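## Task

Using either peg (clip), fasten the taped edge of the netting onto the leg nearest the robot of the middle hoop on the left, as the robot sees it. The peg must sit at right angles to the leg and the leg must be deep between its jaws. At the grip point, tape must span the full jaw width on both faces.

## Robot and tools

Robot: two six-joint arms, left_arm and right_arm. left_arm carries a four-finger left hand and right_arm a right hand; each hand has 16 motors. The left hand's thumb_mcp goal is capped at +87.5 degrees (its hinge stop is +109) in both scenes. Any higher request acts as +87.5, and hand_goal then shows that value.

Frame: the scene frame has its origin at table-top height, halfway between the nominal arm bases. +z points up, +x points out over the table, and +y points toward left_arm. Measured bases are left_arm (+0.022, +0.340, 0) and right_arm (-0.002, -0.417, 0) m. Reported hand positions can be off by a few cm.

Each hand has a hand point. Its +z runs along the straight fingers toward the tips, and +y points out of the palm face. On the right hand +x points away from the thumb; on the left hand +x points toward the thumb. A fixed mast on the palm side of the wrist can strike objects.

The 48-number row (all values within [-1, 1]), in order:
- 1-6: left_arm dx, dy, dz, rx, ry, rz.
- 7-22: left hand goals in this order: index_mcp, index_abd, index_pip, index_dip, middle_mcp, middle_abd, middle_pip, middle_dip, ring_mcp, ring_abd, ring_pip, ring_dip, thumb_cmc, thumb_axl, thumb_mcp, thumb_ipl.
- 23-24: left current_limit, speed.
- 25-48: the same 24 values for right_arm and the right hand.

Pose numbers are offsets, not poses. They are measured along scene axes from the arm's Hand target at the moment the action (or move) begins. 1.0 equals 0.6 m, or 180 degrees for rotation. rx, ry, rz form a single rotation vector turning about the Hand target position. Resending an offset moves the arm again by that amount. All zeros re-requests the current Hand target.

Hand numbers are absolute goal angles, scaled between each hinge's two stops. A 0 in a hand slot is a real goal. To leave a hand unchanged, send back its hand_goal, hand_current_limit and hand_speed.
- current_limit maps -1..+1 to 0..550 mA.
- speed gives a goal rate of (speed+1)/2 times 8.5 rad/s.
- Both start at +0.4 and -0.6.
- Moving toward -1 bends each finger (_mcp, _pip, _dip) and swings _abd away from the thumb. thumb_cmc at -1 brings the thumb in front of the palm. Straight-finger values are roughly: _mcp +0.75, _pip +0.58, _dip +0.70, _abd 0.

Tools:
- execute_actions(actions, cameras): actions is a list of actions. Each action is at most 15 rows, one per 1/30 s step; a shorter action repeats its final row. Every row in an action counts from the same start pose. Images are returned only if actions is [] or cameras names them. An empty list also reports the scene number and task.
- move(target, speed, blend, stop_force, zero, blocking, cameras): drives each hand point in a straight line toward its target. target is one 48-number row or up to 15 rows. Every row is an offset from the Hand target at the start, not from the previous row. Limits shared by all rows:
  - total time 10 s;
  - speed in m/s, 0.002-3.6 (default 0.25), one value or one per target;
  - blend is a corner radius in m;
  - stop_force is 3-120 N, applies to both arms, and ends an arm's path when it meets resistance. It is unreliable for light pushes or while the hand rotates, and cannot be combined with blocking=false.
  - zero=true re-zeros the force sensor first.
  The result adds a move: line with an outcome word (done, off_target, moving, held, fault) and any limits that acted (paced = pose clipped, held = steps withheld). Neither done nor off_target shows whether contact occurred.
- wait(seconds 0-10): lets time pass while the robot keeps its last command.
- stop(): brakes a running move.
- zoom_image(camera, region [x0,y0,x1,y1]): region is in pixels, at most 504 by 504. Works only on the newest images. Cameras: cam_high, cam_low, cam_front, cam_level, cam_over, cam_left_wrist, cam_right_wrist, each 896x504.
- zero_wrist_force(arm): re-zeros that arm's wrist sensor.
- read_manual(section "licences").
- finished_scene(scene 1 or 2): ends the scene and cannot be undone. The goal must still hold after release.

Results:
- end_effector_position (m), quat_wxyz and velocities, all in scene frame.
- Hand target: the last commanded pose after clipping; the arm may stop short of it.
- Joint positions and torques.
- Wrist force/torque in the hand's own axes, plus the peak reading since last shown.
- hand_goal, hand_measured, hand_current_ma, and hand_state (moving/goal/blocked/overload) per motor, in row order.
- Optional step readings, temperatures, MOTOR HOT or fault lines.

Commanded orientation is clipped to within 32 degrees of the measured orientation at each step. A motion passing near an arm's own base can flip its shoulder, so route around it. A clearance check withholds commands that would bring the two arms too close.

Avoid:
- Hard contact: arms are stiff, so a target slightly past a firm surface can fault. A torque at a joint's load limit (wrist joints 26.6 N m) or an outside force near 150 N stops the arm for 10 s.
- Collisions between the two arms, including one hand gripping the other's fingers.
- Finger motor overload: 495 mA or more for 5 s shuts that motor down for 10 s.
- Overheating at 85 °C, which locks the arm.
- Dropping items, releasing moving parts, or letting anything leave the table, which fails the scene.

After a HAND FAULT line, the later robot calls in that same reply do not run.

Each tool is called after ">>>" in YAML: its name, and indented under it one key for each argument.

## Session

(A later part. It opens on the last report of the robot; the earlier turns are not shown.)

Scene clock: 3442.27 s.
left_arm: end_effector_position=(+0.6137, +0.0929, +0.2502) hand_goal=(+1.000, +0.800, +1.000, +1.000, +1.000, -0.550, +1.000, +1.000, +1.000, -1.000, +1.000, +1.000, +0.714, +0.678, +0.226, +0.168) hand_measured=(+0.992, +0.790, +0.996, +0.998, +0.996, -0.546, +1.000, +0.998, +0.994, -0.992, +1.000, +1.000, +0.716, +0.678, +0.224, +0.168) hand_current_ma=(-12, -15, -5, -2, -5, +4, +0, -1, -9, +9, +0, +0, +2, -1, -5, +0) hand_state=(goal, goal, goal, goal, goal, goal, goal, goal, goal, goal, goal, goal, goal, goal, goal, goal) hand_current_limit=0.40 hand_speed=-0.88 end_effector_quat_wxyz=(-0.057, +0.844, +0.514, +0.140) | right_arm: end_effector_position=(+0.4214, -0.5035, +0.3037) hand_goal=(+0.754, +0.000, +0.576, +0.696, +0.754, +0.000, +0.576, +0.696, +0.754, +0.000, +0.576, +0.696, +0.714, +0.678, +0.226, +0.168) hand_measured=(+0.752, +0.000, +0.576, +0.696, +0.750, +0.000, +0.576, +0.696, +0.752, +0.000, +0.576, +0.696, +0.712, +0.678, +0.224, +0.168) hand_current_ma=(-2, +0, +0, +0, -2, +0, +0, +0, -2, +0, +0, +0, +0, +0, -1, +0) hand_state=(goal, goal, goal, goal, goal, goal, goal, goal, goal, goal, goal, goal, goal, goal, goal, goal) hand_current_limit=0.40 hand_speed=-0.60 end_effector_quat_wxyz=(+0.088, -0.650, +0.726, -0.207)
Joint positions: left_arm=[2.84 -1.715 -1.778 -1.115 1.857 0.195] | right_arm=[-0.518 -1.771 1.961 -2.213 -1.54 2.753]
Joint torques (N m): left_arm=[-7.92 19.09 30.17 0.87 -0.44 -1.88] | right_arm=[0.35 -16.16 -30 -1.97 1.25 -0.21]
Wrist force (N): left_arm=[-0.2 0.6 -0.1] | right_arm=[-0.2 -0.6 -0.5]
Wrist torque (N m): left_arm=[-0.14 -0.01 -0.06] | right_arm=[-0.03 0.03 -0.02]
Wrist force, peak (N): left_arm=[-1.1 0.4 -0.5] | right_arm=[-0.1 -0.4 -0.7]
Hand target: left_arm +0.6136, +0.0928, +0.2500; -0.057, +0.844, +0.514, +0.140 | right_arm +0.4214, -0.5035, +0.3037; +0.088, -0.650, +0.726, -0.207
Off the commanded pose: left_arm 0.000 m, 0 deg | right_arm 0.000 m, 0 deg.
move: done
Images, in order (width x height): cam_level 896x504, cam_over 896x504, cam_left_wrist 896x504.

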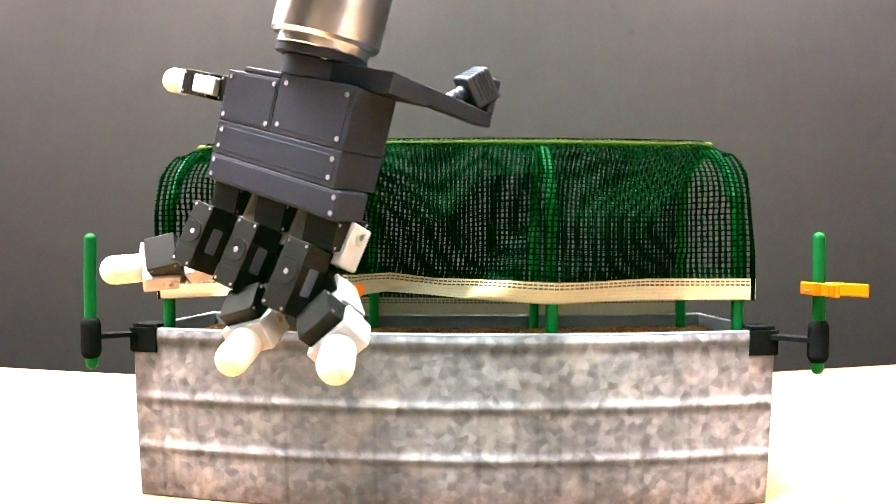

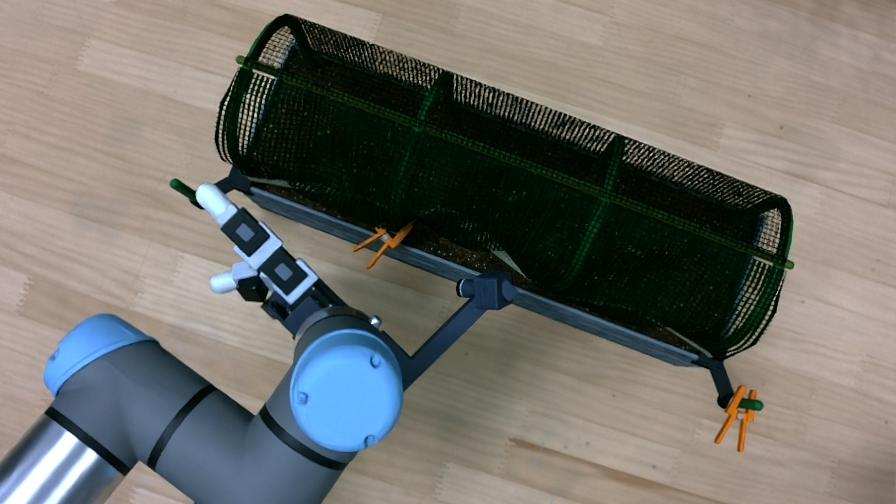

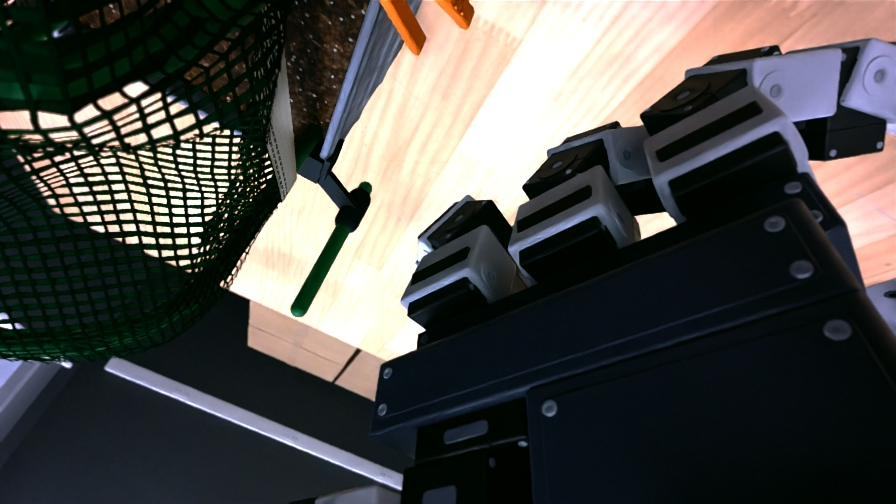

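>>> move:
  target:
    - [-0.1,0.07,0.02,0,0,0,1,0.8,1,1,1,-0.55,1,1,1,-1,1,1,0.714,0.678,0.226,0.168,0.4,-0.88,0,0,0,0,0,0,0.754,0,0.576,0.696,0.754,0,0.576,0.696,0.754,0,0.576,0.696,0.714,0.678,0.226,0.168,0.4,-0.6]
    - [-0.25,0.25,0.15,0,0,0,1,0.8,1,1,1,-0.55,1,1,1,-1,1,1,0.714,0.678,0.226,0.168,0.4,-0.88,0,0,0,0,0,0,0.754,0,0.576,0.696,0.754,0,0.576,0.696,0.754,0,0.576,0.696,0.714,0.678,0.226,0.168,0.4,-0.6]
  speed: 0.15
  blend: [0.03,0]
  cameras: ["cam_level","cam_over"]

>>> zoom_image:
  camera: "cam_level"
  region: [290, 240, 410, 330]

>>> zoom_image:
  camera: "cam_over"
  region: [340, 190, 430, 270]

Scene clock: 3461.87 s.
left_arm: end_effector_position=(+0.4637, +0.2428, +0.3400) hand_goal=(+1.000, +0.800, +1.000, +1.000, +1.000, -0.550, +1.000, +1.000, +1.000, -1.000, +1.000, +1.000, +0.714, +0.678, +0.226, +0.168) hand_measured=(+0.992, +0.790, +0.996, +0.998, +0.996, -0.546, +1.000, +0.998, +0.994, -0.992, +1.000, +1.000, +0.716, +0.678, +0.224, +0.168) hand_current_ma=(-12, -14, -5, -2, -5, +4, +0, -1, -9, +9, +0, +0, +2, -1, -5, +0) hand_state=(goal, goal, goal, goal, goal, goal, goal, goal, goal, goal, goal, goal, goal, goal, goal, goal) hand_current_limit=0.40 hand_speed=-0.88 end_effector_quat_wxyz=(-0.057, +0.844, +0.514, +0.140) | right_arm: end_effector_position=(+0.4214, -0.5035, +0.3037) hand_goal=(+0.754, +0.000, +0.576, +0.696, +0.754, +0.000, +0.576, +0.696, +0.754, +0.000, +0.576, +0.696, +0.714, +0.678, +0.226, +0.168) hand_measured=(+0.752, +0.000, +0.576, +0.696, +0.750, +0.000, +0.576, +0.696, +0.752, +0.000, +0.576, +0.696, +0.712, +0.678, +0.224, +0.168) hand_current_ma=(-2, +0, +0, +0, -2, +0, +0, +0, -2, +0, +0, +0, +0, +0, -1, +0) hand_state=(goal, goal, goal, goal, goal, goal, goal, goal, goal, goal, goal, goal, goal, goal, goal, goal) hand_current_limit=0.40 hand_speed=-0.60 end_effector_quat_wxyz=(+0.088, -0.650, +0.726, -0.207)
Joint positions: left_arm=[3.141 -1.15 -2.044 -1.333 1.814 0.503] | right_arm=[-0.518 -1.771 1.961 -2.213 -1.54 2.753]
Joint torques (N m): left_arm=[5.03 10.15 31.49 3.08 1.63 -0.48] | right_arm=[-0.01 -15.89 -30.01 -2.19 1.14 -0.1]
Wrist force (N): left_arm=[-0.7 0.4 -0.3] | right_arm=[0.0 0.0 -0.5]
Wrist torque (N m): left_arm=[-0.12 -0.05 -0.04] | right_arm=[0.04 0.02 0.01]
Wrist force, peak (N): left_arm=[-0.8 2.2 -0.1] | right_arm=[0.0 -0.6 -0.6]
Hand target: left_arm +0.4636, +0.2428, +0.3400; -0.057, +0.844, +0.514, +0.140 | right_arm +0.4214, -0.5035, +0.3037; +0.088, -0.650, +0.726, -0.207
Off the commanded pose: left_arm 0.000 m, 0 deg | right_arm 0.000 m, 0 deg.
move: done
Images, in order (width x height): cam_level 896x504, cam_over 896x504.

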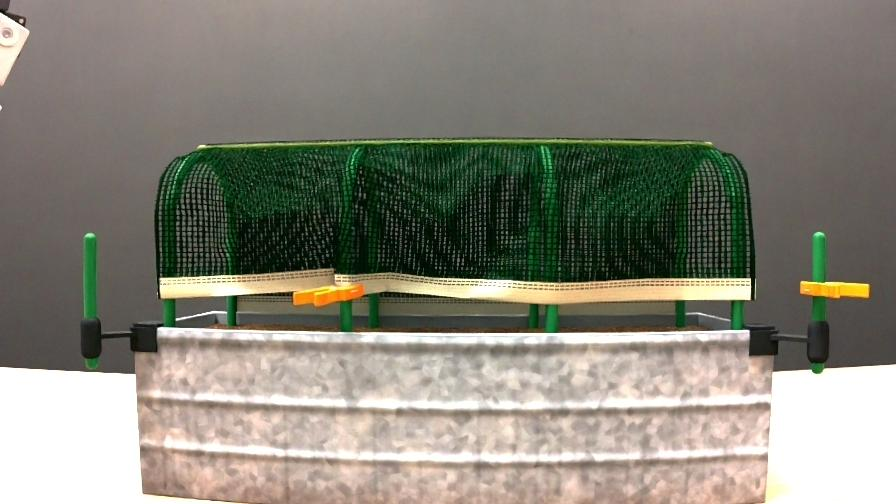

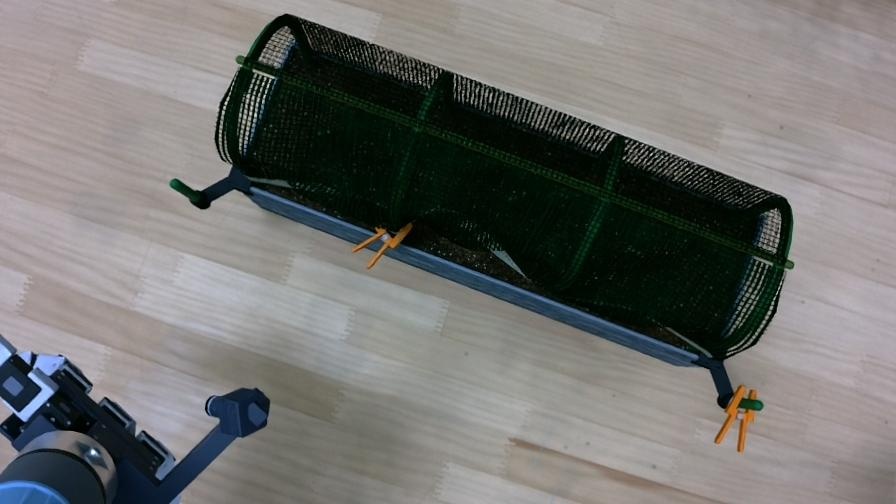

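Scaled by 4.200.

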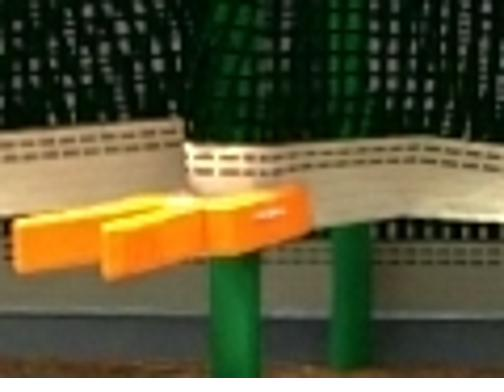

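Scaled by 5.600.

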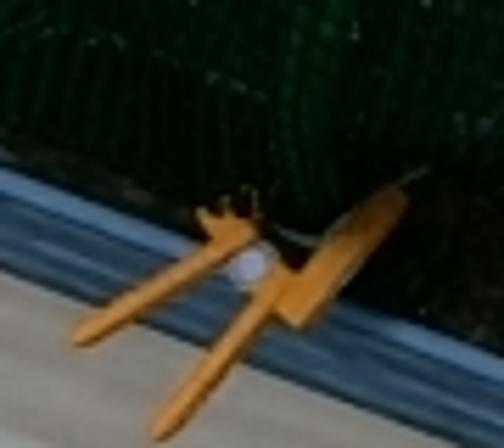

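>>> zoom_image:
  camera: "cam_level"
  region: [325, 262, 375, 307]

>>> zoom_image:
  camera: "cam_level"
  region: [280, 262, 340, 312]

Scaled by 10.080.

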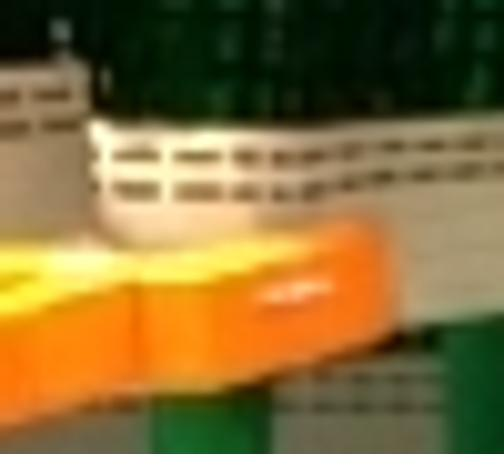

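Scaled by 8.400.

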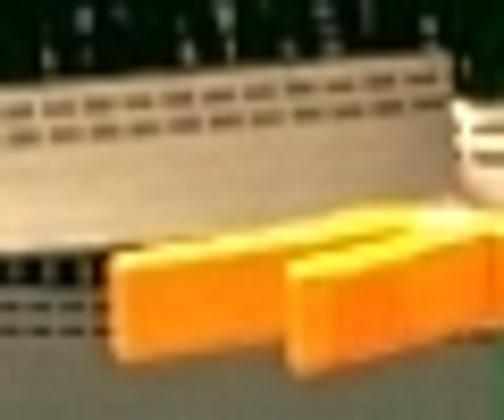

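>>> move:
  target:
    - [0.1607,-0.1797,-0.1333,0,0,0,1,0.8,1,1,1,-0.6,1,1,1,-1,1,1,0.714,0.678,0.226,0.168,0.4,-0.85,0,0,0,0,0,0,0.754,0,0.576,0.696,0.754,0,0.576,0.696,0.754,0,0.576,0.696,0.714,0.678,0.226,0.168,0.4,-0.6]
    - [0.2535,-0.2427,-0.1667,0,0,0,1,0.8,1,1,1,-0.6,1,1,1,-1,1,1,0.714,0.678,0.226,0.168,0.4,-0.85,0,0,0,0,0,0,0.754,0,0.576,0.696,0.754,0,0.576,0.696,0.754,0,0.576,0.696,0.714,0.678,0.226,0.168,0.4,-0.6]
  speed: 0.12
  blend: [0.03,0]
  cameras: ["cam_level","cam_over","cam_left_wrist"]

>>> zoom_image:
  camera: "cam_left_wrist"
  region: [300, 0, 650, 220]

Scene clock: 3564.30 s.
left_arm: end_effector_position=(+0.6157, +0.0971, +0.2400) hand_goal=(+1.000, +0.800, +1.000, +1.000, +1.000, -0.600, +1.000, +1.000, +1.000, -1.000, +1.000, +1.000, +0.714, +0.678, +0.226, +0.168) hand_measured=(+0.992, +0.790, +0.996, +0.998, +0.996, -0.570, +1.000, +0.998, +0.994, -0.992, +1.000, +1.000, +0.716, +0.678, +0.224, +0.168) hand_current_ma=(-12, -14, -5, -2, -5, +58, +0, -1, -8, +9, +0, +0, +2, -1, -5, +0) hand_state=(goal, goal, goal, goal, goal, blocked, goal, goal, goal, goal, goal, goal, goal, goal, goal, goal) hand_current_limit=0.40 hand_speed=-0.85 end_effector_quat_wxyz=(-0.057, +0.844, +0.514, +0.140) | right_arm: end_effector_position=(+0.4214, -0.5035, +0.3037) hand_goal=(+0.754, +0.000, +0.576, +0.696, +0.754, +0.000, +0.576, +0.696, +0.754, +0.000, +0.576, +0.696, +0.714, +0.678, +0.226, +0.168) hand_measured=(+0.752, +0.000, +0.576, +0.696, +0.750, +0.000, +0.576, +0.696, +0.752, +0.000, +0.576, +0.696, +0.712, +0.678, +0.224, +0.168) hand_current_ma=(-2, +0, +0, +0, -2, +0, +0, +0, -2, +0, +0, +0, +0, +0, -1, +0) hand_state=(goal, goal, goal, goal, goal, goal, goal, goal, goal, goal, goal, goal, goal, goal, goal, goal) hand_current_limit=0.40 hand_speed=-0.60 end_effector_quat_wxyz=(+0.088, -0.650, +0.726, -0.207)
Joint positions: left_arm=[2.849 -1.723 -1.797 -1.086 1.856 0.204] | right_arm=[-0.518 -1.771 1.961 -2.213 -1.54 2.753]
Joint torques (N m): left_arm=[11.6 31.86 26.18 0.57 0.29 2.19] | right_arm=[-0.07 -16.01 -31.45 -2.03 1.22 -0.17]
Wrist force (N): left_arm=[-0.2 0.4 0.0] | right_arm=[-0.1 -0.2 -0.3]
Wrist torque (N m): left_arm=[-0.18 -0.01 0.02] | right_arm=[-0.01 0.02 -0.01]
Wrist force, peak (N): left_arm=[-0.6 1.8 0.4] | right_arm=[0.0 -0.5 -0.6]
Hand target: left_arm +0.6157, +0.0972, +0.2400; -0.057, +0.844, +0.514, +0.140 | right_arm +0.4214, -0.5035, +0.3037; +0.088, -0.650, +0.726, -0.207
Off the commanded pose: left_arm 0.000 m, 0 deg | right_arm 0.000 m, 0 deg.
move: done
Images, in order (width x height): cam_level 896x504, cam_over 896x504, cam_left_wrist 896x504.

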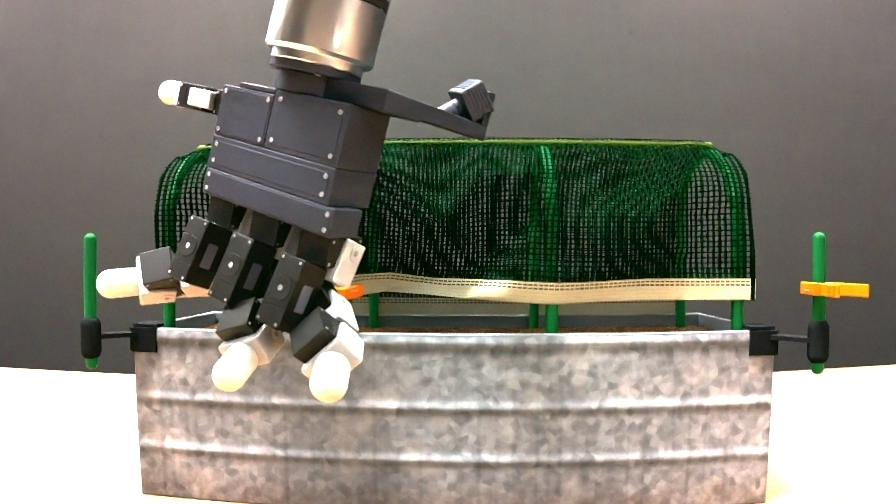

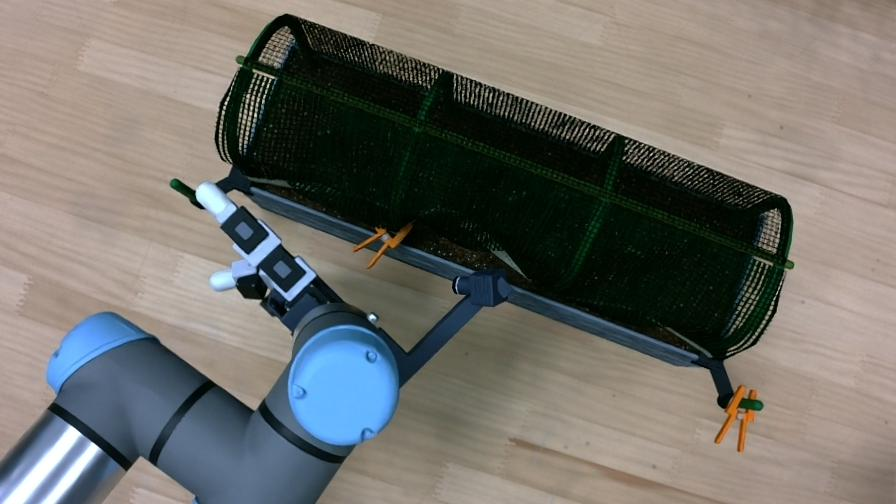

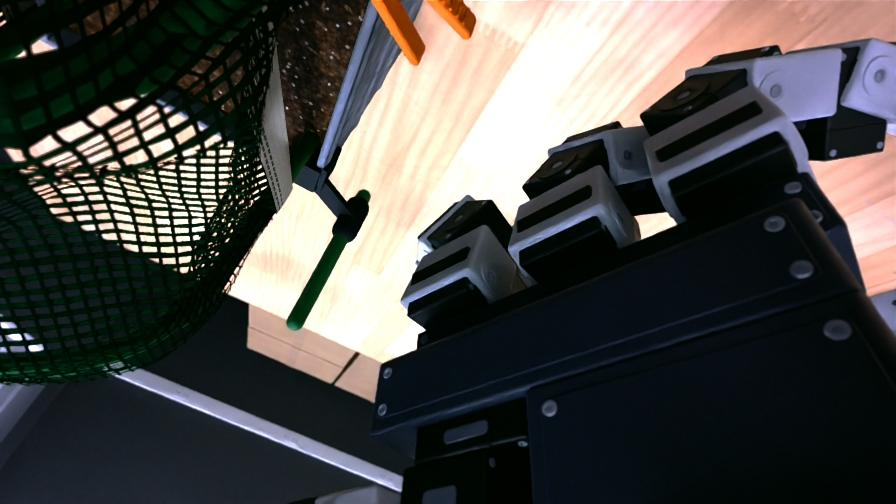

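Scaled by 1.440.

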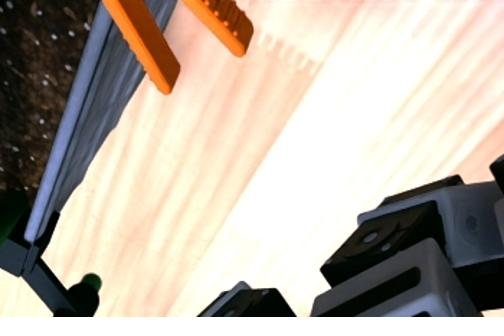

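>>> move:
  target:
    - [0.11,-0.0767,0,0,0,0,1,0.8,1,1,1,-0.57,1,1,1,-1,1,1,0.714,0.678,0.226,0.168,0.4,-0.85,0,0,0,0,0,0,0.754,0,0.576,0.696,0.754,0,0.576,0.696,0.754,0,0.576,0.696,0.714,0.678,0.226,0.168,0.4,-0.6]
  speed: 0.04
  stop_force: 5
  cameras: ["cam_level","cam_over","cam_left_wrist"]

>>> execute_actions:
  actions:
    - [[0,0,0,0,0,0,1,0.3,1,1,1,-0.45,1,1,1,-1,1,1,0.714,0.678,0.226,0.168,0,-0.92,0,0,0,0,0,0,0.754,0,0.576,0.696,0.754,0,0.576,0.696,0.754,0,0.576,0.696,0.714,0.678,0.226,0.168,0.4,-0.6]]
    - [[0,0,0,0,0,0,1,0.05,1,1,1,-0.45,1,1,1,-1,1,1,0.714,0.678,0.226,0.168,-0.5,-0.95,0,0,0,0,0,0,0.754,0,0.576,0.696,0.754,0,0.576,0.696,0.754,0,0.576,0.696,0.714,0.678,0.226,0.168,0.4,-0.6]]
    - [[0,0,0,0,0,0,1,0.05,1,1,1,-0.45,1,1,1,-1,1,1,0.714,0.678,0.226,0.168,-0.5,-0.95,0,0,0,0,0,0,0.754,0,0.576,0.696,0.754,0,0.576,0.696,0.754,0,0.576,0.696,0.714,0.678,0.226,0.168,0.4,-0.6]]
  cameras: ["cam_left_wrist"]

>>> zoom_image:
  camera: "cam_left_wrist"
  region: [380, 0, 620, 200]

Scene clock: 3591.37 s.
left_arm: end_effector_position=(+0.6817, +0.0512, +0.2400) hand_goal=(+1.000, +0.800, +1.000, +1.000, +1.000, -0.570, +1.000, +1.000, +1.000, -1.000, +1.000, +1.000, +0.714, +0.678, +0.226, +0.168) hand_measured=(+0.992, +0.790, +0.996, +0.998, +0.996, -0.564, +1.000, +0.998, +0.994, -0.992, +1.000, +1.000, +0.716, +0.678, +0.224, +0.168) hand_current_ma=(-12, -14, -5, -2, -5, +7, +0, -1, -8, +9, +0, +0, +2, -1, -5, +0) hand_state=(goal, goal, goal, goal, goal, goal, goal, goal, goal, goal, goal, goal, goal, goal, goal, goal) hand_current_limit=0.40 hand_speed=-0.85 end_effector_quat_wxyz=(-0.057, +0.844, +0.514, +0.140) | right_arm: end_effector_position=(+0.4214, -0.5035, +0.3037) hand_goal=(+0.754, +0.000, +0.576, +0.696, +0.754, +0.000, +0.576, +0.696, +0.754, +0.000, +0.576, +0.696, +0.714, +0.678, +0.226, +0.168) hand_measured=(+0.752, +0.000, +0.576, +0.696, +0.750, +0.000, +0.576, +0.696, +0.752, +0.000, +0.576, +0.696, +0.712, +0.678, +0.224, +0.168) hand_current_ma=(-2, +0, +0, +0, -2, +0, +0, +0, -2, +0, +0, +0, +0, +0, -1, +0) hand_state=(goal, goal, goal, goal, goal, goal, goal, goal, goal, goal, goal, goal, goal, goal, goal, goal) hand_current_limit=0.40 hand_speed=-0.60 end_effector_quat_wxyz=(+0.088, -0.650, +0.726, -0.207)
Joint positions: left_arm=[2.808 -1.905 -1.561 -1.152 1.861 0.161] | right_arm=[-0.518 -1.771 1.961 -2.213 -1.54 2.753]
Joint torques (N m): left_arm=[10.06 53.42 21.82 4.91 0.59 1.91] | right_arm=[-0.78 -16.1 -30.24 -1.91 1.32 0.05]
Wrist force (N): left_arm=[-0.3 0.4 -0.3] | right_arm=[0.2 -0.1 -0.4]
Wrist torque (N m): left_arm=[-0.13 -0.05 -0.03] | right_arm=[0.02 -0.02 0.02]
Wrist force, peak (N): left_arm=[-0.3 0.9 -0.2] | right_arm=[0.2 -0.4 -0.8]
Hand target: left_arm +0.6817, +0.0512, +0.2400; -0.057, +0.844, +0.514, +0.140 | right_arm +0.4214, -0.5035, +0.3037; +0.088, -0.650, +0.726, -0.207
Off the commanded pose: left_arm 0.000 m, 0 deg | right_arm 0.000 m, 0 deg.
move: done
Images, in order (width x height): cam_level 896x504, cam_over 896x504, cam_left_wrist 896x504.

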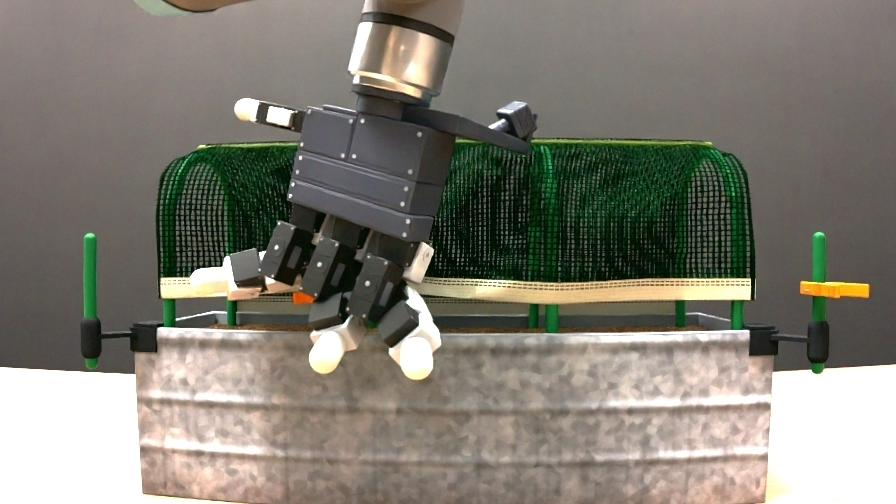

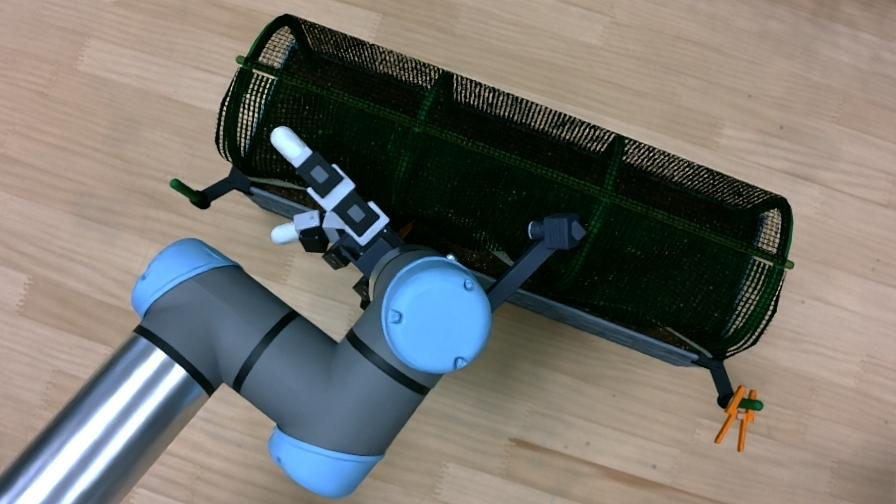

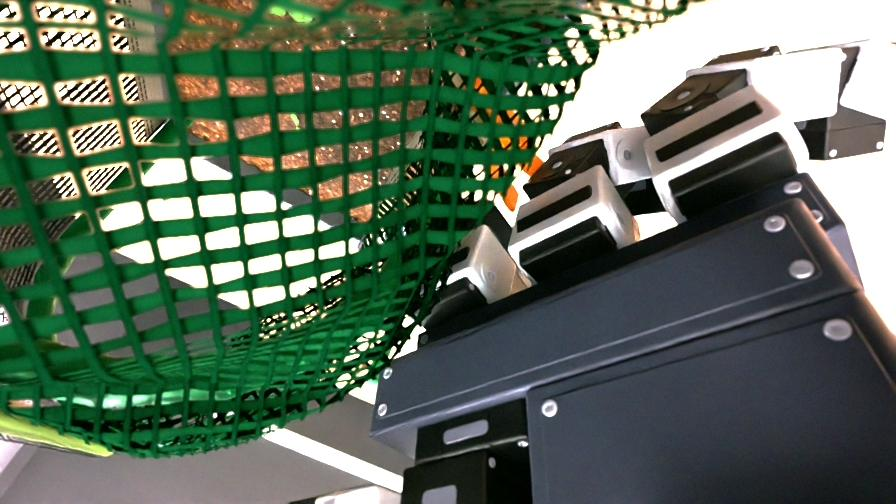

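Scene clock: 3594.97 s.
left_arm: end_effector_position=(+0.6817, +0.0512, +0.2400) hand_goal=(+1.000, +0.050, +1.000, +1.000, +1.000, -0.450, +1.000, +1.000, +1.000, -1.000, +1.000, +1.000, +0.714, +0.678, +0.226, +0.168) hand_measured=(+0.992, +0.072, +0.996, +0.998, +0.996, -0.452, +1.000, +0.998, +0.994, -0.992, +1.000, +1.000, +0.716, +0.678, +0.224, +0.168) hand_current_ma=(-12, +38, -5, -2, -5, -2, +0, -1, -8, +9, +0, +0, +2, -1, -5, +0) hand_state=(goal, blocked, goal, goal, goal, goal, goal, goal, goal, goal, goal, goal, goal, goal, goal, goal) hand_current_limit=-0.50 hand_speed=-0.95 end_effector_quat_wxyz=(-0.057, +0.844, +0.514, +0.140) | right_arm: end_effector_position=(+0.4214, -0.5035, +0.3037) hand_goal=(+0.754, +0.000, +0.576, +0.696, +0.754, +0.000, +0.576, +0.696, +0.754, +0.000, +0.576, +0.696, +0.714, +0.678, +0.226, +0.168) hand_measured=(+0.752, +0.000, +0.576, +0.696, +0.750, +0.000, +0.576, +0.696, +0.752, +0.000, +0.576, +0.696, +0.712, +0.678, +0.224, +0.168) hand_current_ma=(-2, +0, +0, +0, -2, +0, +0, +0, -2, +0, +0, +0, +0, +0, -1, +0) hand_state=(goal, goal, goal, goal, goal, goal, goal, goal, goal, goal, goal, goal, goal, goal, goal, goal) hand_current_limit=0.40 hand_speed=-0.60 end_effector_quat_wxyz=(+0.088, -0.650, +0.726, -0.207)
Joint positions: left_arm=[2.808 -1.905 -1.561 -1.152 1.861 0.161] | right_arm=[-0.518 -1.771 1.961 -2.213 -1.54 2.753]
Joint torques (N m): left_arm=[9.94 53.32 27.38 4.53 -0.39 1.95] | right_arm=[-1.06 -16.28 -30.72 -2 1.12 -0.37]
Wrist force (N): left_arm=[0.9 0.5 0.1] | right_arm=[0.1 0.2 -0.3]
Wrist torque (N m): left_arm=[-0.17 0.02 0.10] | right_arm=[0.04 -0.01 0.02]
Wrist force, peak (N): left_arm=[1.1 0.5 -0.1] | right_arm=[0.0 -0.5 -0.7]
Hand target: left_arm +0.6817, +0.0512, +0.2400; -0.057, +0.844, +0.514, +0.140 | right_arm +0.4214, -0.5035, +0.3037; +0.088, -0.650, +0.726, -0.207
Off the commanded pose: left_arm 0.000 m, 0 deg | right_arm 0.000 m, 0 deg.
Step readings (end_effector_position of left_arm | right_arm):
0: (+0.6817, +0.0512, +0.2400) | (+0.4214, -0.5035, +0.3037)
1: (+0.6817, +0.0512, +0.2400) | (+0.4214, -0.5035, +0.3037)
2: (+0.6817, +0.0512, +0.2400) | (+0.4214, -0.5035, +0.3037)
4: (+0.6817, +0.0512, +0.2400) | (+0.4214, -0.5035, +0.3037)
8: (+0.6817, +0.0512, +0.2400) | (+0.4214, -0.5035, +0.3037)
15: (+0.6817, +0.0512, +0.2400) | (+0.4214, -0.5035, +0.3037)
16: (+0.6817, +0.0512, +0.2400) | (+0.4214, -0.5035, +0.3037)
17: (+0.6817, +0.0512, +0.2400) | (+0.4214, -0.5035, +0.3037)
19: (+0.6817, +0.0512, +0.2400) | (+0.4214, -0.5035, +0.3037)
23: (+0.6817, +0.0512, +0.2400) | (+0.4214, -0.5035, +0.3037)
30: (+0.6817, +0.0512, +0.2400) | (+0.4214, -0.5035, +0.3037)
31: (+0.6817, +0.0512, +0.2400) | (+0.4214, -0.5035, +0.3037)
32: (+0.6817, +0.0512, +0.2400) | (+0.4214, -0.5035, +0.3037)
34: (+0.6817, +0.0512, +0.2400) | (+0.4214, -0.5035, +0.3037)
38: (+0.6817, +0.0512, +0.2400) | (+0.4214, -0.5035, +0.3037)
45: (+0.6817, +0.0512, +0.2400) | (+0.4214, -0.5035, +0.3037)
Images, in order (width x height): cam_left_wrist 896x504.

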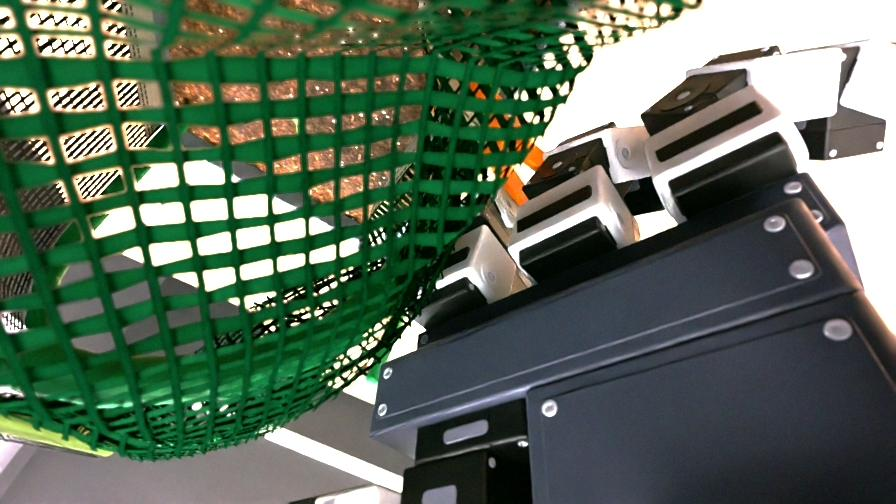

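Scaled by 2.100.

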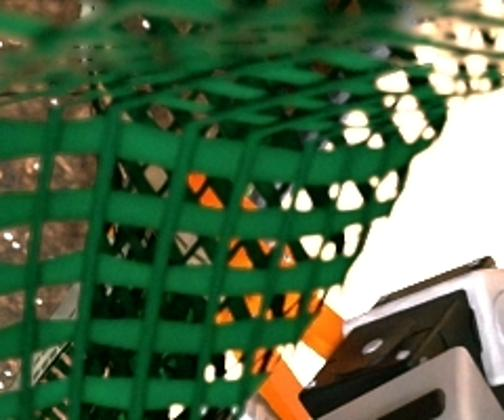

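>>> execute_actions:
  actions:
    - [[0,0,0,0,0,0,1,-0.2,1,1,1,0.2,1,1,1,-1,1,1,0.714,0.678,0.226,0.168,0.0,-0.95,0,0,0,0,0,0,0.754,0,0.576,0.696,0.754,0,0.576,0.696,0.754,0,0.576,0.696,0.714,0.678,0.226,0.168,0.4,-0.6]]
    - [[-0.0013,-0.00214,0,0,0,0,1,-0.2,1,1,1,0.2,1,1,1,-1,1,1,0.714,0.678,0.226,0.168,0.4,-0.95,0,0,0,0,0,0,0.754,0,0.576,0.696,0.754,0,0.576,0.696,0.754,0,0.576,0.696,0.714,0.678,0.226,0.168,0.4,-0.6]]
    - [[0,0,0,0,0,0,1,-0.2,1,1,1,0.2,1,1,1,-0.35,1,1,0.714,0.678,0.226,0.168,0.6,-0.92,0,0,0,0,0,0,0.754,0,0.576,0.696,0.754,0,0.576,0.696,0.754,0,0.576,0.696,0.714,0.678,0.226,0.168,0.4,-0.6]]
    - [[-0.00087,-0.00143,0,0,0,0,1,-0.2,1,1,1,0.2,1,1,1,-0.1,1,1,0.714,0.678,0.226,0.168,0.78,-0.93,0,0,0,0,0,0,0.754,0,0.576,0.696,0.754,0,0.576,0.696,0.754,0,0.576,0.696,0.714,0.678,0.226,0.168,0.4,-0.6]]
  cameras: ["cam_left_wrist","cam_over","cam_level"]

>>> zoom_image:
  camera: "cam_left_wrist"
  region: [380, 0, 620, 200]

>>> zoom_image:
  camera: "cam_over"
  region: [340, 180, 460, 280]

Scene clock: 3619.97 s.
left_arm: end_effector_position=(+0.6804, +0.0490, +0.2400) hand_goal=(+1.000, -0.200, +1.000, +1.000, +1.000, +0.200, +1.000, +1.000, +1.000, -0.100, +1.000, +1.000, +0.714, +0.678, +0.226, +0.168) hand_measured=(+1.000, +0.006, +0.998, +0.998, +1.000, -0.222, +1.000, +0.998, +0.994, -0.104, +1.000, +1.000, +0.716, +0.678, +0.224, +0.168) hand_current_ma=(+0, +489, -1, -2, +0, -489, +0, -1, -8, -4, +0, +0, +2, -1, -5, +0) hand_state=(goal, blocked, goal, goal, goal, blocked, goal, goal, goal, goal, goal, goal, goal, goal, goal, goal) hand_current_limit=0.78 hand_speed=-0.93 end_effector_quat_wxyz=(-0.057, +0.844, +0.514, +0.140) | right_arm: end_effector_position=(+0.4214, -0.5035, +0.3037) hand_goal=(+0.754, +0.000, +0.576, +0.696, +0.754, +0.000, +0.576, +0.696, +0.754, +0.000, +0.576, +0.696, +0.714, +0.678, +0.226, +0.168) hand_measured=(+0.752, +0.000, +0.576, +0.696, +0.750, +0.000, +0.576, +0.696, +0.752, +0.000, +0.576, +0.696, +0.712, +0.678, +0.224, +0.168) hand_current_ma=(-2, +0, +0, +0, -2, +0, +0, +0, -2, +0, +0, +0, +0, +0, -1, +0) hand_state=(goal, goal, goal, goal, goal, goal, goal, goal, goal, goal, goal, goal, goal, goal, goal, goal) hand_current_limit=0.40 hand_speed=-0.60 end_effector_quat_wxyz=(+0.088, -0.650, +0.726, -0.207)
Joint positions: left_arm=[2.804 -1.905 -1.56 -1.153 1.861 0.157] | right_arm=[-0.518 -1.771 1.961 -2.213 -1.54 2.753]
Joint torques (N m): left_arm=[-8.74 52 31.6 1.12 -0.29 1.92] | right_arm=[-0.12 -15.83 -31.49 -2.46 1.04 0.12]
Wrist force (N): left_arm=[-0.7 -2.1 0.1] | right_arm=[0.0 0.1 -0.3]
Wrist torque (N m): left_arm=[-0.10 -0.06 -0.04] | right_arm=[0.03 0.02 0.01]
Wrist force, peak (N): left_arm=[-1.0 -2.3 0.0] | right_arm=[-0.1 -0.7 -0.4]
Hand target: left_arm +0.6804, +0.0490, +0.2400; -0.057, +0.844, +0.514, +0.140 | right_arm +0.4214, -0.5035, +0.3037; +0.088, -0.650, +0.726, -0.207
Off the commanded pose: left_arm 0.000 m, 0 deg | right_arm 0.000 m, 0 deg.
Step readings (end_effector_position of left_arm | right_arm):
0: (+0.6817, +0.0512, +0.2400) | (+0.4214, -0.5035, +0.3037)
1: (+0.6817, +0.0512, +0.2400) | (+0.4214, -0.5035, +0.3037)
2: (+0.6817, +0.0512, +0.2400) | (+0.4214, -0.5035, +0.3037)
4: (+0.6817, +0.0512, +0.2400) | (+0.4214, -0.5035, +0.3037)
8: (+0.6817, +0.0512, +0.2400) | (+0.4214, -0.5035, +0.3037)
15: (+0.6817, +0.0512, +0.2400) | (+0.4214, -0.5035, +0.3037)
16: (+0.6817, +0.0512, +0.2400) | (+0.4214, -0.5035, +0.3037)
17: (+0.6816, +0.0508, +0.2400) | (+0.4214, -0.5035, +0.3037)
19: (+0.6811, +0.0501, +0.2400) | (+0.4214, -0.5035, +0.3037)
23: (+0.6809, +0.0498, +0.2400) | (+0.4214, -0.5035, +0.3037)
30: (+0.6809, +0.0498, +0.2400) | (+0.4214, -0.5035, +0.3037)
31: (+0.6809, +0.0498, +0.2400) | (+0.4214, -0.5035, +0.3037)
32: (+0.6809, +0.0498, +0.2400) | (+0.4214, -0.5035, +0.3037)
34: (+0.6809, +0.0498, +0.2400) | (+0.4214, -0.5035, +0.3037)
38: (+0.6809, +0.0499, +0.2400) | (+0.4214, -0.5035, +0.3037)
45: (+0.6809, +0.0499, +0.2400) | (+0.4214, -0.5035, +0.3037)
46: (+0.6809, +0.0499, +0.2400) | (+0.4214, -0.5035, +0.3037)
47: (+0.6809, +0.0497, +0.2400) | (+0.4214, -0.5035, +0.3037)
49: (+0.6806, +0.0492, +0.2400) | (+0.4214, -0.5035, +0.3037)
53: (+0.6804, +0.0490, +0.2400) | (+0.4214, -0.5035, +0.3037)
60: (+0.6804, +0.0490, +0.2400) | (+0.4214, -0.5035, +0.3037)
Images, in order (width x height): cam_level 896x504, cam_over 896x504, cam_left_wrist 896x504.

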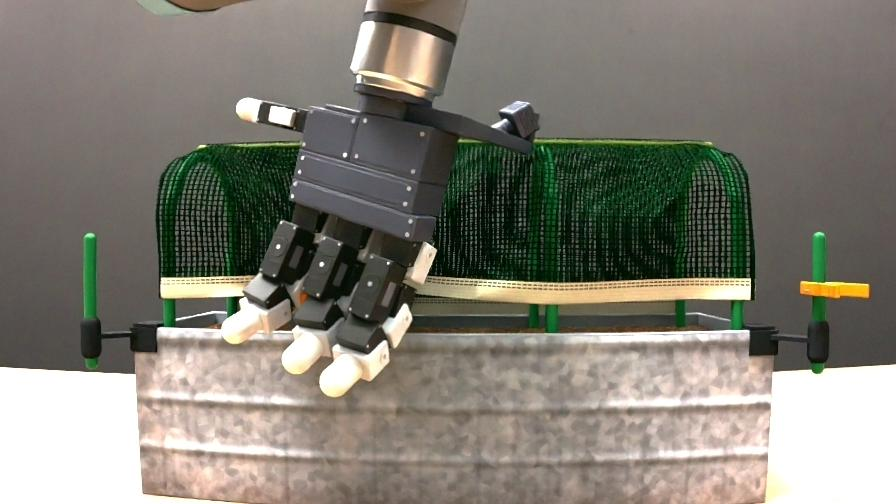

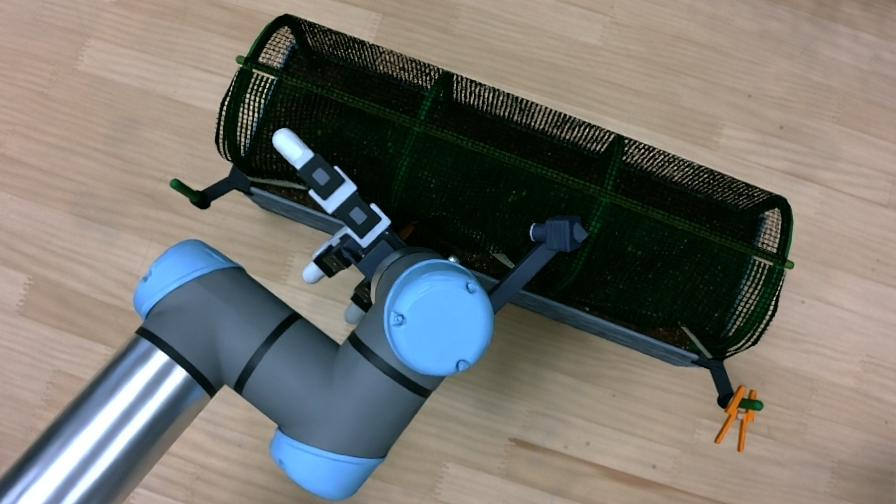

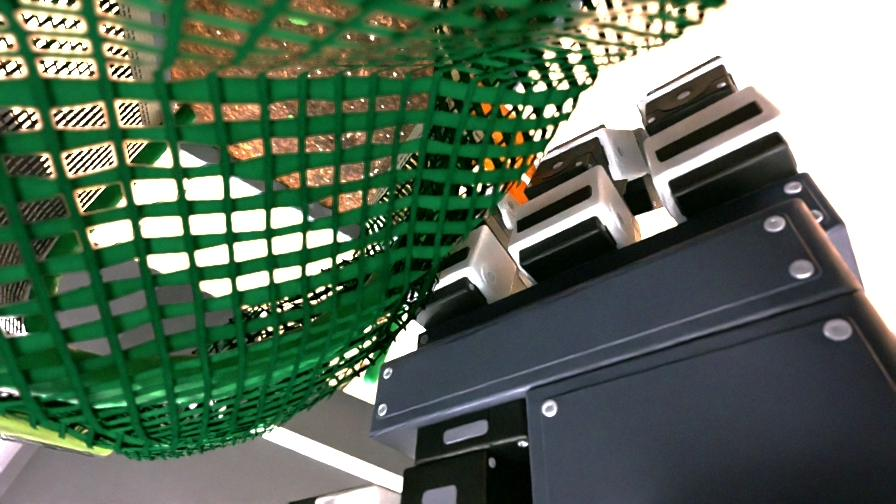

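Scaled by 2.100.

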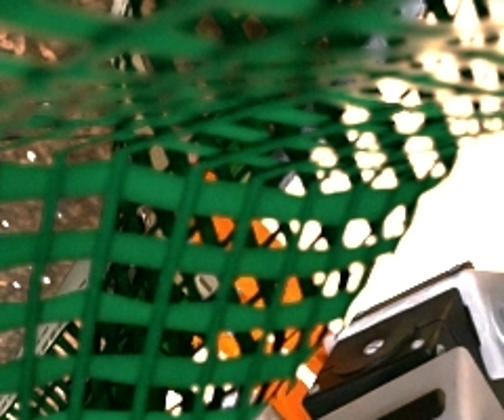

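Scaled by 4.200.

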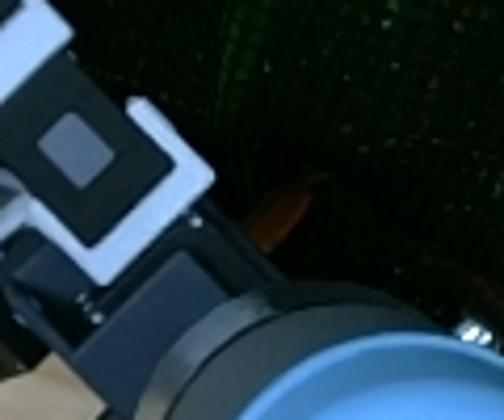

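>>> execute_actions:
  actions:
    - [[-0.00087,-0.00143,0,0,0,0,1,-0.2,1,1,1,0.2,1,1,1,0.3,1,1,0.714,0.678,0.226,0.168,0.78,-0.95,0,0,0,0,0,0,0.754,0,0.576,0.696,0.754,0,0.576,0.696,0.754,0,0.576,0.696,0.714,0.678,0.226,0.168,0.4,-0.6]]
    - [[-0.00087,-0.00143,0,0,0,0,1,-0.2,1,1,1,0.2,1,1,1,0.6,1,1,0.714,0.678,0.226,0.168,0.78,-0.95,0,0,0,0,0,0,0.754,0,0.576,0.696,0.754,0,0.576,0.696,0.754,0,0.576,0.696,0.714,0.678,0.226,0.168,0.4,-0.6]]
    - [[-0.00087,-0.00143,0,0,0,0,1,-0.2,1,1,1,0.2,1,1,1,0.6,1,1,0.714,0.678,0.226,0.168,0.78,-0.95,0,0,0,0,0,0,0.754,0,0.576,0.696,0.754,0,0.576,0.696,0.754,0,0.576,0.696,0.714,0.678,0.226,0.168,0.4,-0.6]]
    - [[0,0,0,0,0,0,1,-0.2,1,1,1,0.2,1,1,1,0.6,1,1,0.714,0.678,0.226,0.168,0.78,-0.95,0,0,0,0,0,0,0.754,0,0.576,0.696,0.754,0,0.576,0.696,0.754,0,0.576,0.696,0.714,0.678,0.226,0.168,0.4,-0.6]]
  cameras: ["cam_left_wrist","cam_over","cam_level"]

>>> zoom_image:
  camera: "cam_left_wrist"
  region: [380, 0, 620, 200]

>>> zoom_image:
  camera: "cam_over"
  region: [340, 180, 460, 280]

>>> zoom_image:
  camera: "cam_level"
  region: [280, 240, 440, 340]

Scene clock: 3643.83 s.
left_arm: end_effector_position=(+0.6789, +0.0465, +0.2400) hand_goal=(+1.000, -0.200, +1.000, +1.000, +1.000, +0.200, +1.000, +1.000, +1.000, +0.600, +1.000, +1.000, +0.714, +0.678, +0.226, +0.168) hand_measured=(+0.978, +0.066, +1.000, +0.998, +1.000, +0.072, +1.000, +0.998, +0.994, +0.278, +0.998, +1.000, +0.716, +0.678, +0.224, +0.168) hand_current_ma=(-51, +490, +0, -2, +0, -393, +0, -1, -10, -489, -1, +0, +2, -1, -5, +0) hand_state=(blocked, blocked, goal, goal, goal, blocked, goal, goal, goal, blocked, goal, goal, goal, goal, goal, goal) hand_current_limit=0.78 hand_speed=-0.95 end_effector_quat_wxyz=(-0.057, +0.844, +0.514, +0.140) | right_arm: end_effector_position=(+0.4214, -0.5035, +0.3037) hand_goal=(+0.754, +0.000, +0.576, +0.696, +0.754, +0.000, +0.576, +0.696, +0.754, +0.000, +0.576, +0.696, +0.714, +0.678, +0.226, +0.168) hand_measured=(+0.752, +0.000, +0.576, +0.696, +0.750, +0.000, +0.576, +0.696, +0.752, +0.000, +0.576, +0.696, +0.712, +0.678, +0.224, +0.168) hand_current_ma=(-2, +0, +0, +0, -2, +0, +0, +0, -2, +0, +0, +0, +0, +0, -1, +0) hand_state=(goal, goal, goal, goal, goal, goal, goal, goal, goal, goal, goal, goal, goal, goal, goal, goal) hand_current_limit=0.40 hand_speed=-0.60 end_effector_quat_wxyz=(+0.088, -0.650, +0.726, -0.207)
Joint positions: left_arm=[2.799 -1.905 -1.56 -1.155 1.861 0.152] | right_arm=[-0.518 -1.771 1.961 -2.213 -1.54 2.753]
Joint torques (N m): left_arm=[10.31 52.9 27.28 5.25 0.85 1.92] | right_arm=[0.03 -17.06 -30.92 -1.88 1.18 -0.08]
Wrist force (N): left_arm=[0.2 -2.6 -0.2] | right_arm=[-0.1 -0.2 -0.5]
Wrist torque (N m): left_arm=[-0.11 0.08 0.02] | right_arm=[0.02 0.03 0.01]
Wrist force, peak (N): left_arm=[0.1 -3.2 0.3] | right_arm=[0.1 -0.3 -0.9]
Hand target: left_arm +0.6789, +0.0464, +0.2400; -0.057, +0.844, +0.514, +0.140 | right_arm +0.4214, -0.5035, +0.3037; +0.088, -0.650, +0.726, -0.207
Off the commanded pose: left_arm 0.000 m, 0 deg | right_arm 0.000 m, 0 deg.
Step readings (end_effector_position of left_arm | right_arm):
0: (+0.6804, +0.0490, +0.2400) | (+0.4214, -0.5035, +0.3037)
1: (+0.6804, +0.0490, +0.2400) | (+0.4214, -0.5035, +0.3037)
2: (+0.6803, +0.0487, +0.2400) | (+0.4214, -0.5035, +0.3037)
4: (+0.6799, +0.0482, +0.2400) | (+0.4214, -0.5035, +0.3037)
8: (+0.6799, +0.0480, +0.2400) | (+0.4214, -0.5035, +0.3037)
15: (+0.6799, +0.0481, +0.2400) | (+0.4214, -0.5035, +0.3037)
16: (+0.6799, +0.0481, +0.2400) | (+0.4214, -0.5035, +0.3037)
17: (+0.6798, +0.0480, +0.2400) | (+0.4214, -0.5035, +0.3037)
19: (+0.6795, +0.0475, +0.2400) | (+0.4214, -0.5035, +0.3037)
23: (+0.6794, +0.0473, +0.2400) | (+0.4214, -0.5035, +0.3037)
30: (+0.6794, +0.0473, +0.2400) | (+0.4214, -0.5035, +0.3037)
31: (+0.6794, +0.0473, +0.2400) | (+0.4214, -0.5035, +0.3037)
32: (+0.6793, +0.0471, +0.2400) | (+0.4214, -0.5035, +0.3037)
34: (+0.6789, +0.0465, +0.2400) | (+0.4214, -0.5035, +0.3037)
38: (+0.6788, +0.0464, +0.2400) | (+0.4214, -0.5035, +0.3037)
45: (+0.6788, +0.0464, +0.2400) | (+0.4214, -0.5035, +0.3037)
46: (+0.6788, +0.0464, +0.2400) | (+0.4214, -0.5035, +0.3037)
47: (+0.6788, +0.0464, +0.2400) | (+0.4214, -0.5035, +0.3037)
49: (+0.6788, +0.0464, +0.2400) | (+0.4214, -0.5035, +0.3037)
53: (+0.6789, +0.0464, +0.2400) | (+0.4214, -0.5035, +0.3037)
60: (+0.6789, +0.0464, +0.2400) | (+0.4214, -0.5035, +0.3037)
Images, in order (width x height): cam_level 896x504, cam_over 896x504, cam_left_wrist 896x504.

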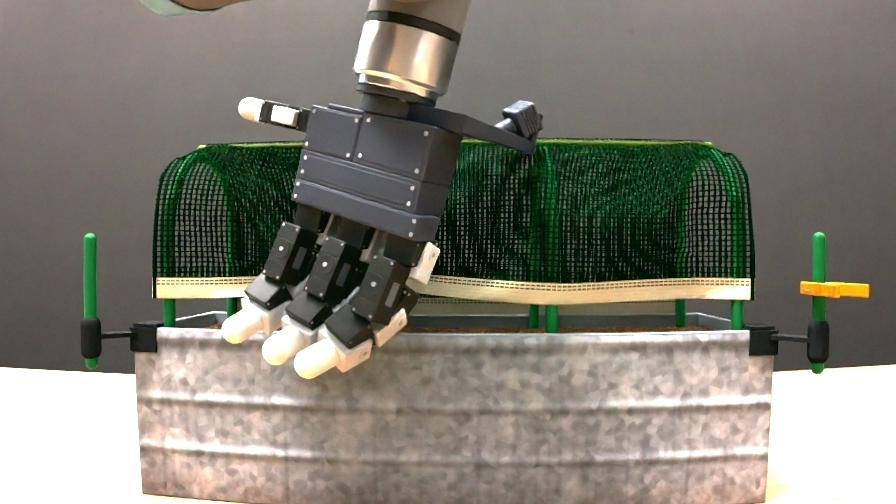

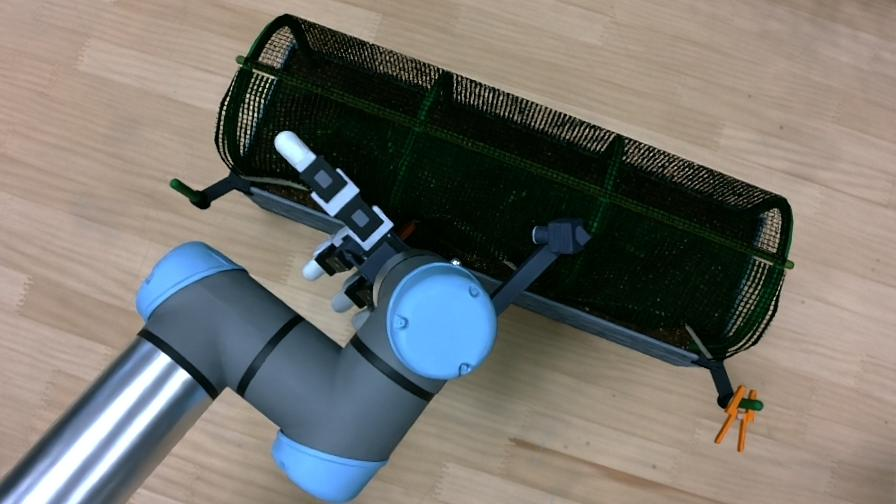

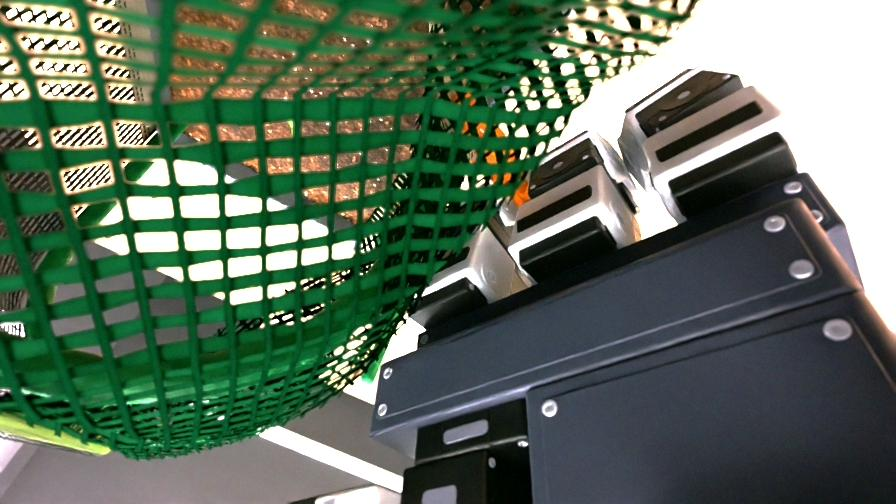

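Scaled by 2.100.

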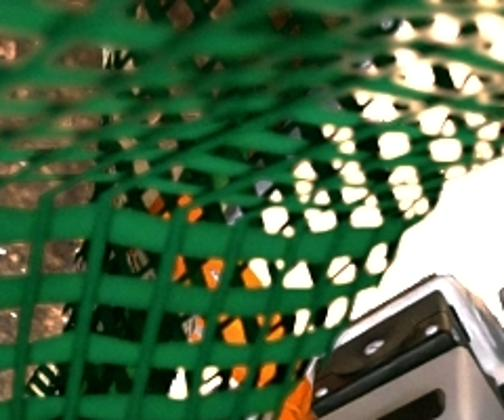

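Scaled by 4.200.

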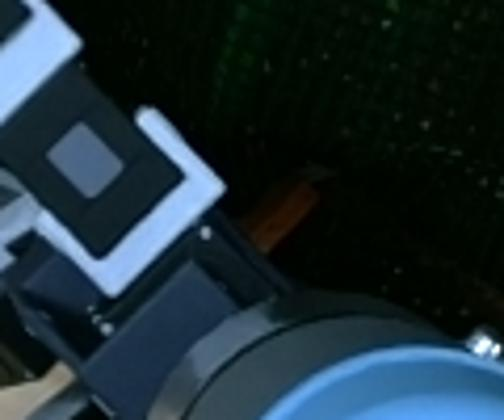

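Scaled by 3.150.

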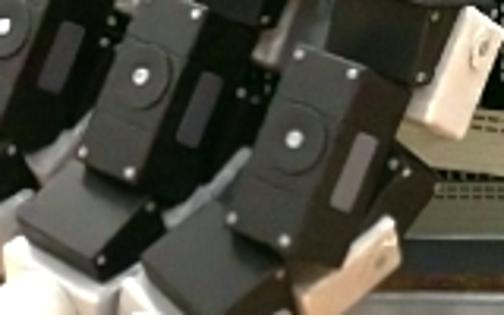

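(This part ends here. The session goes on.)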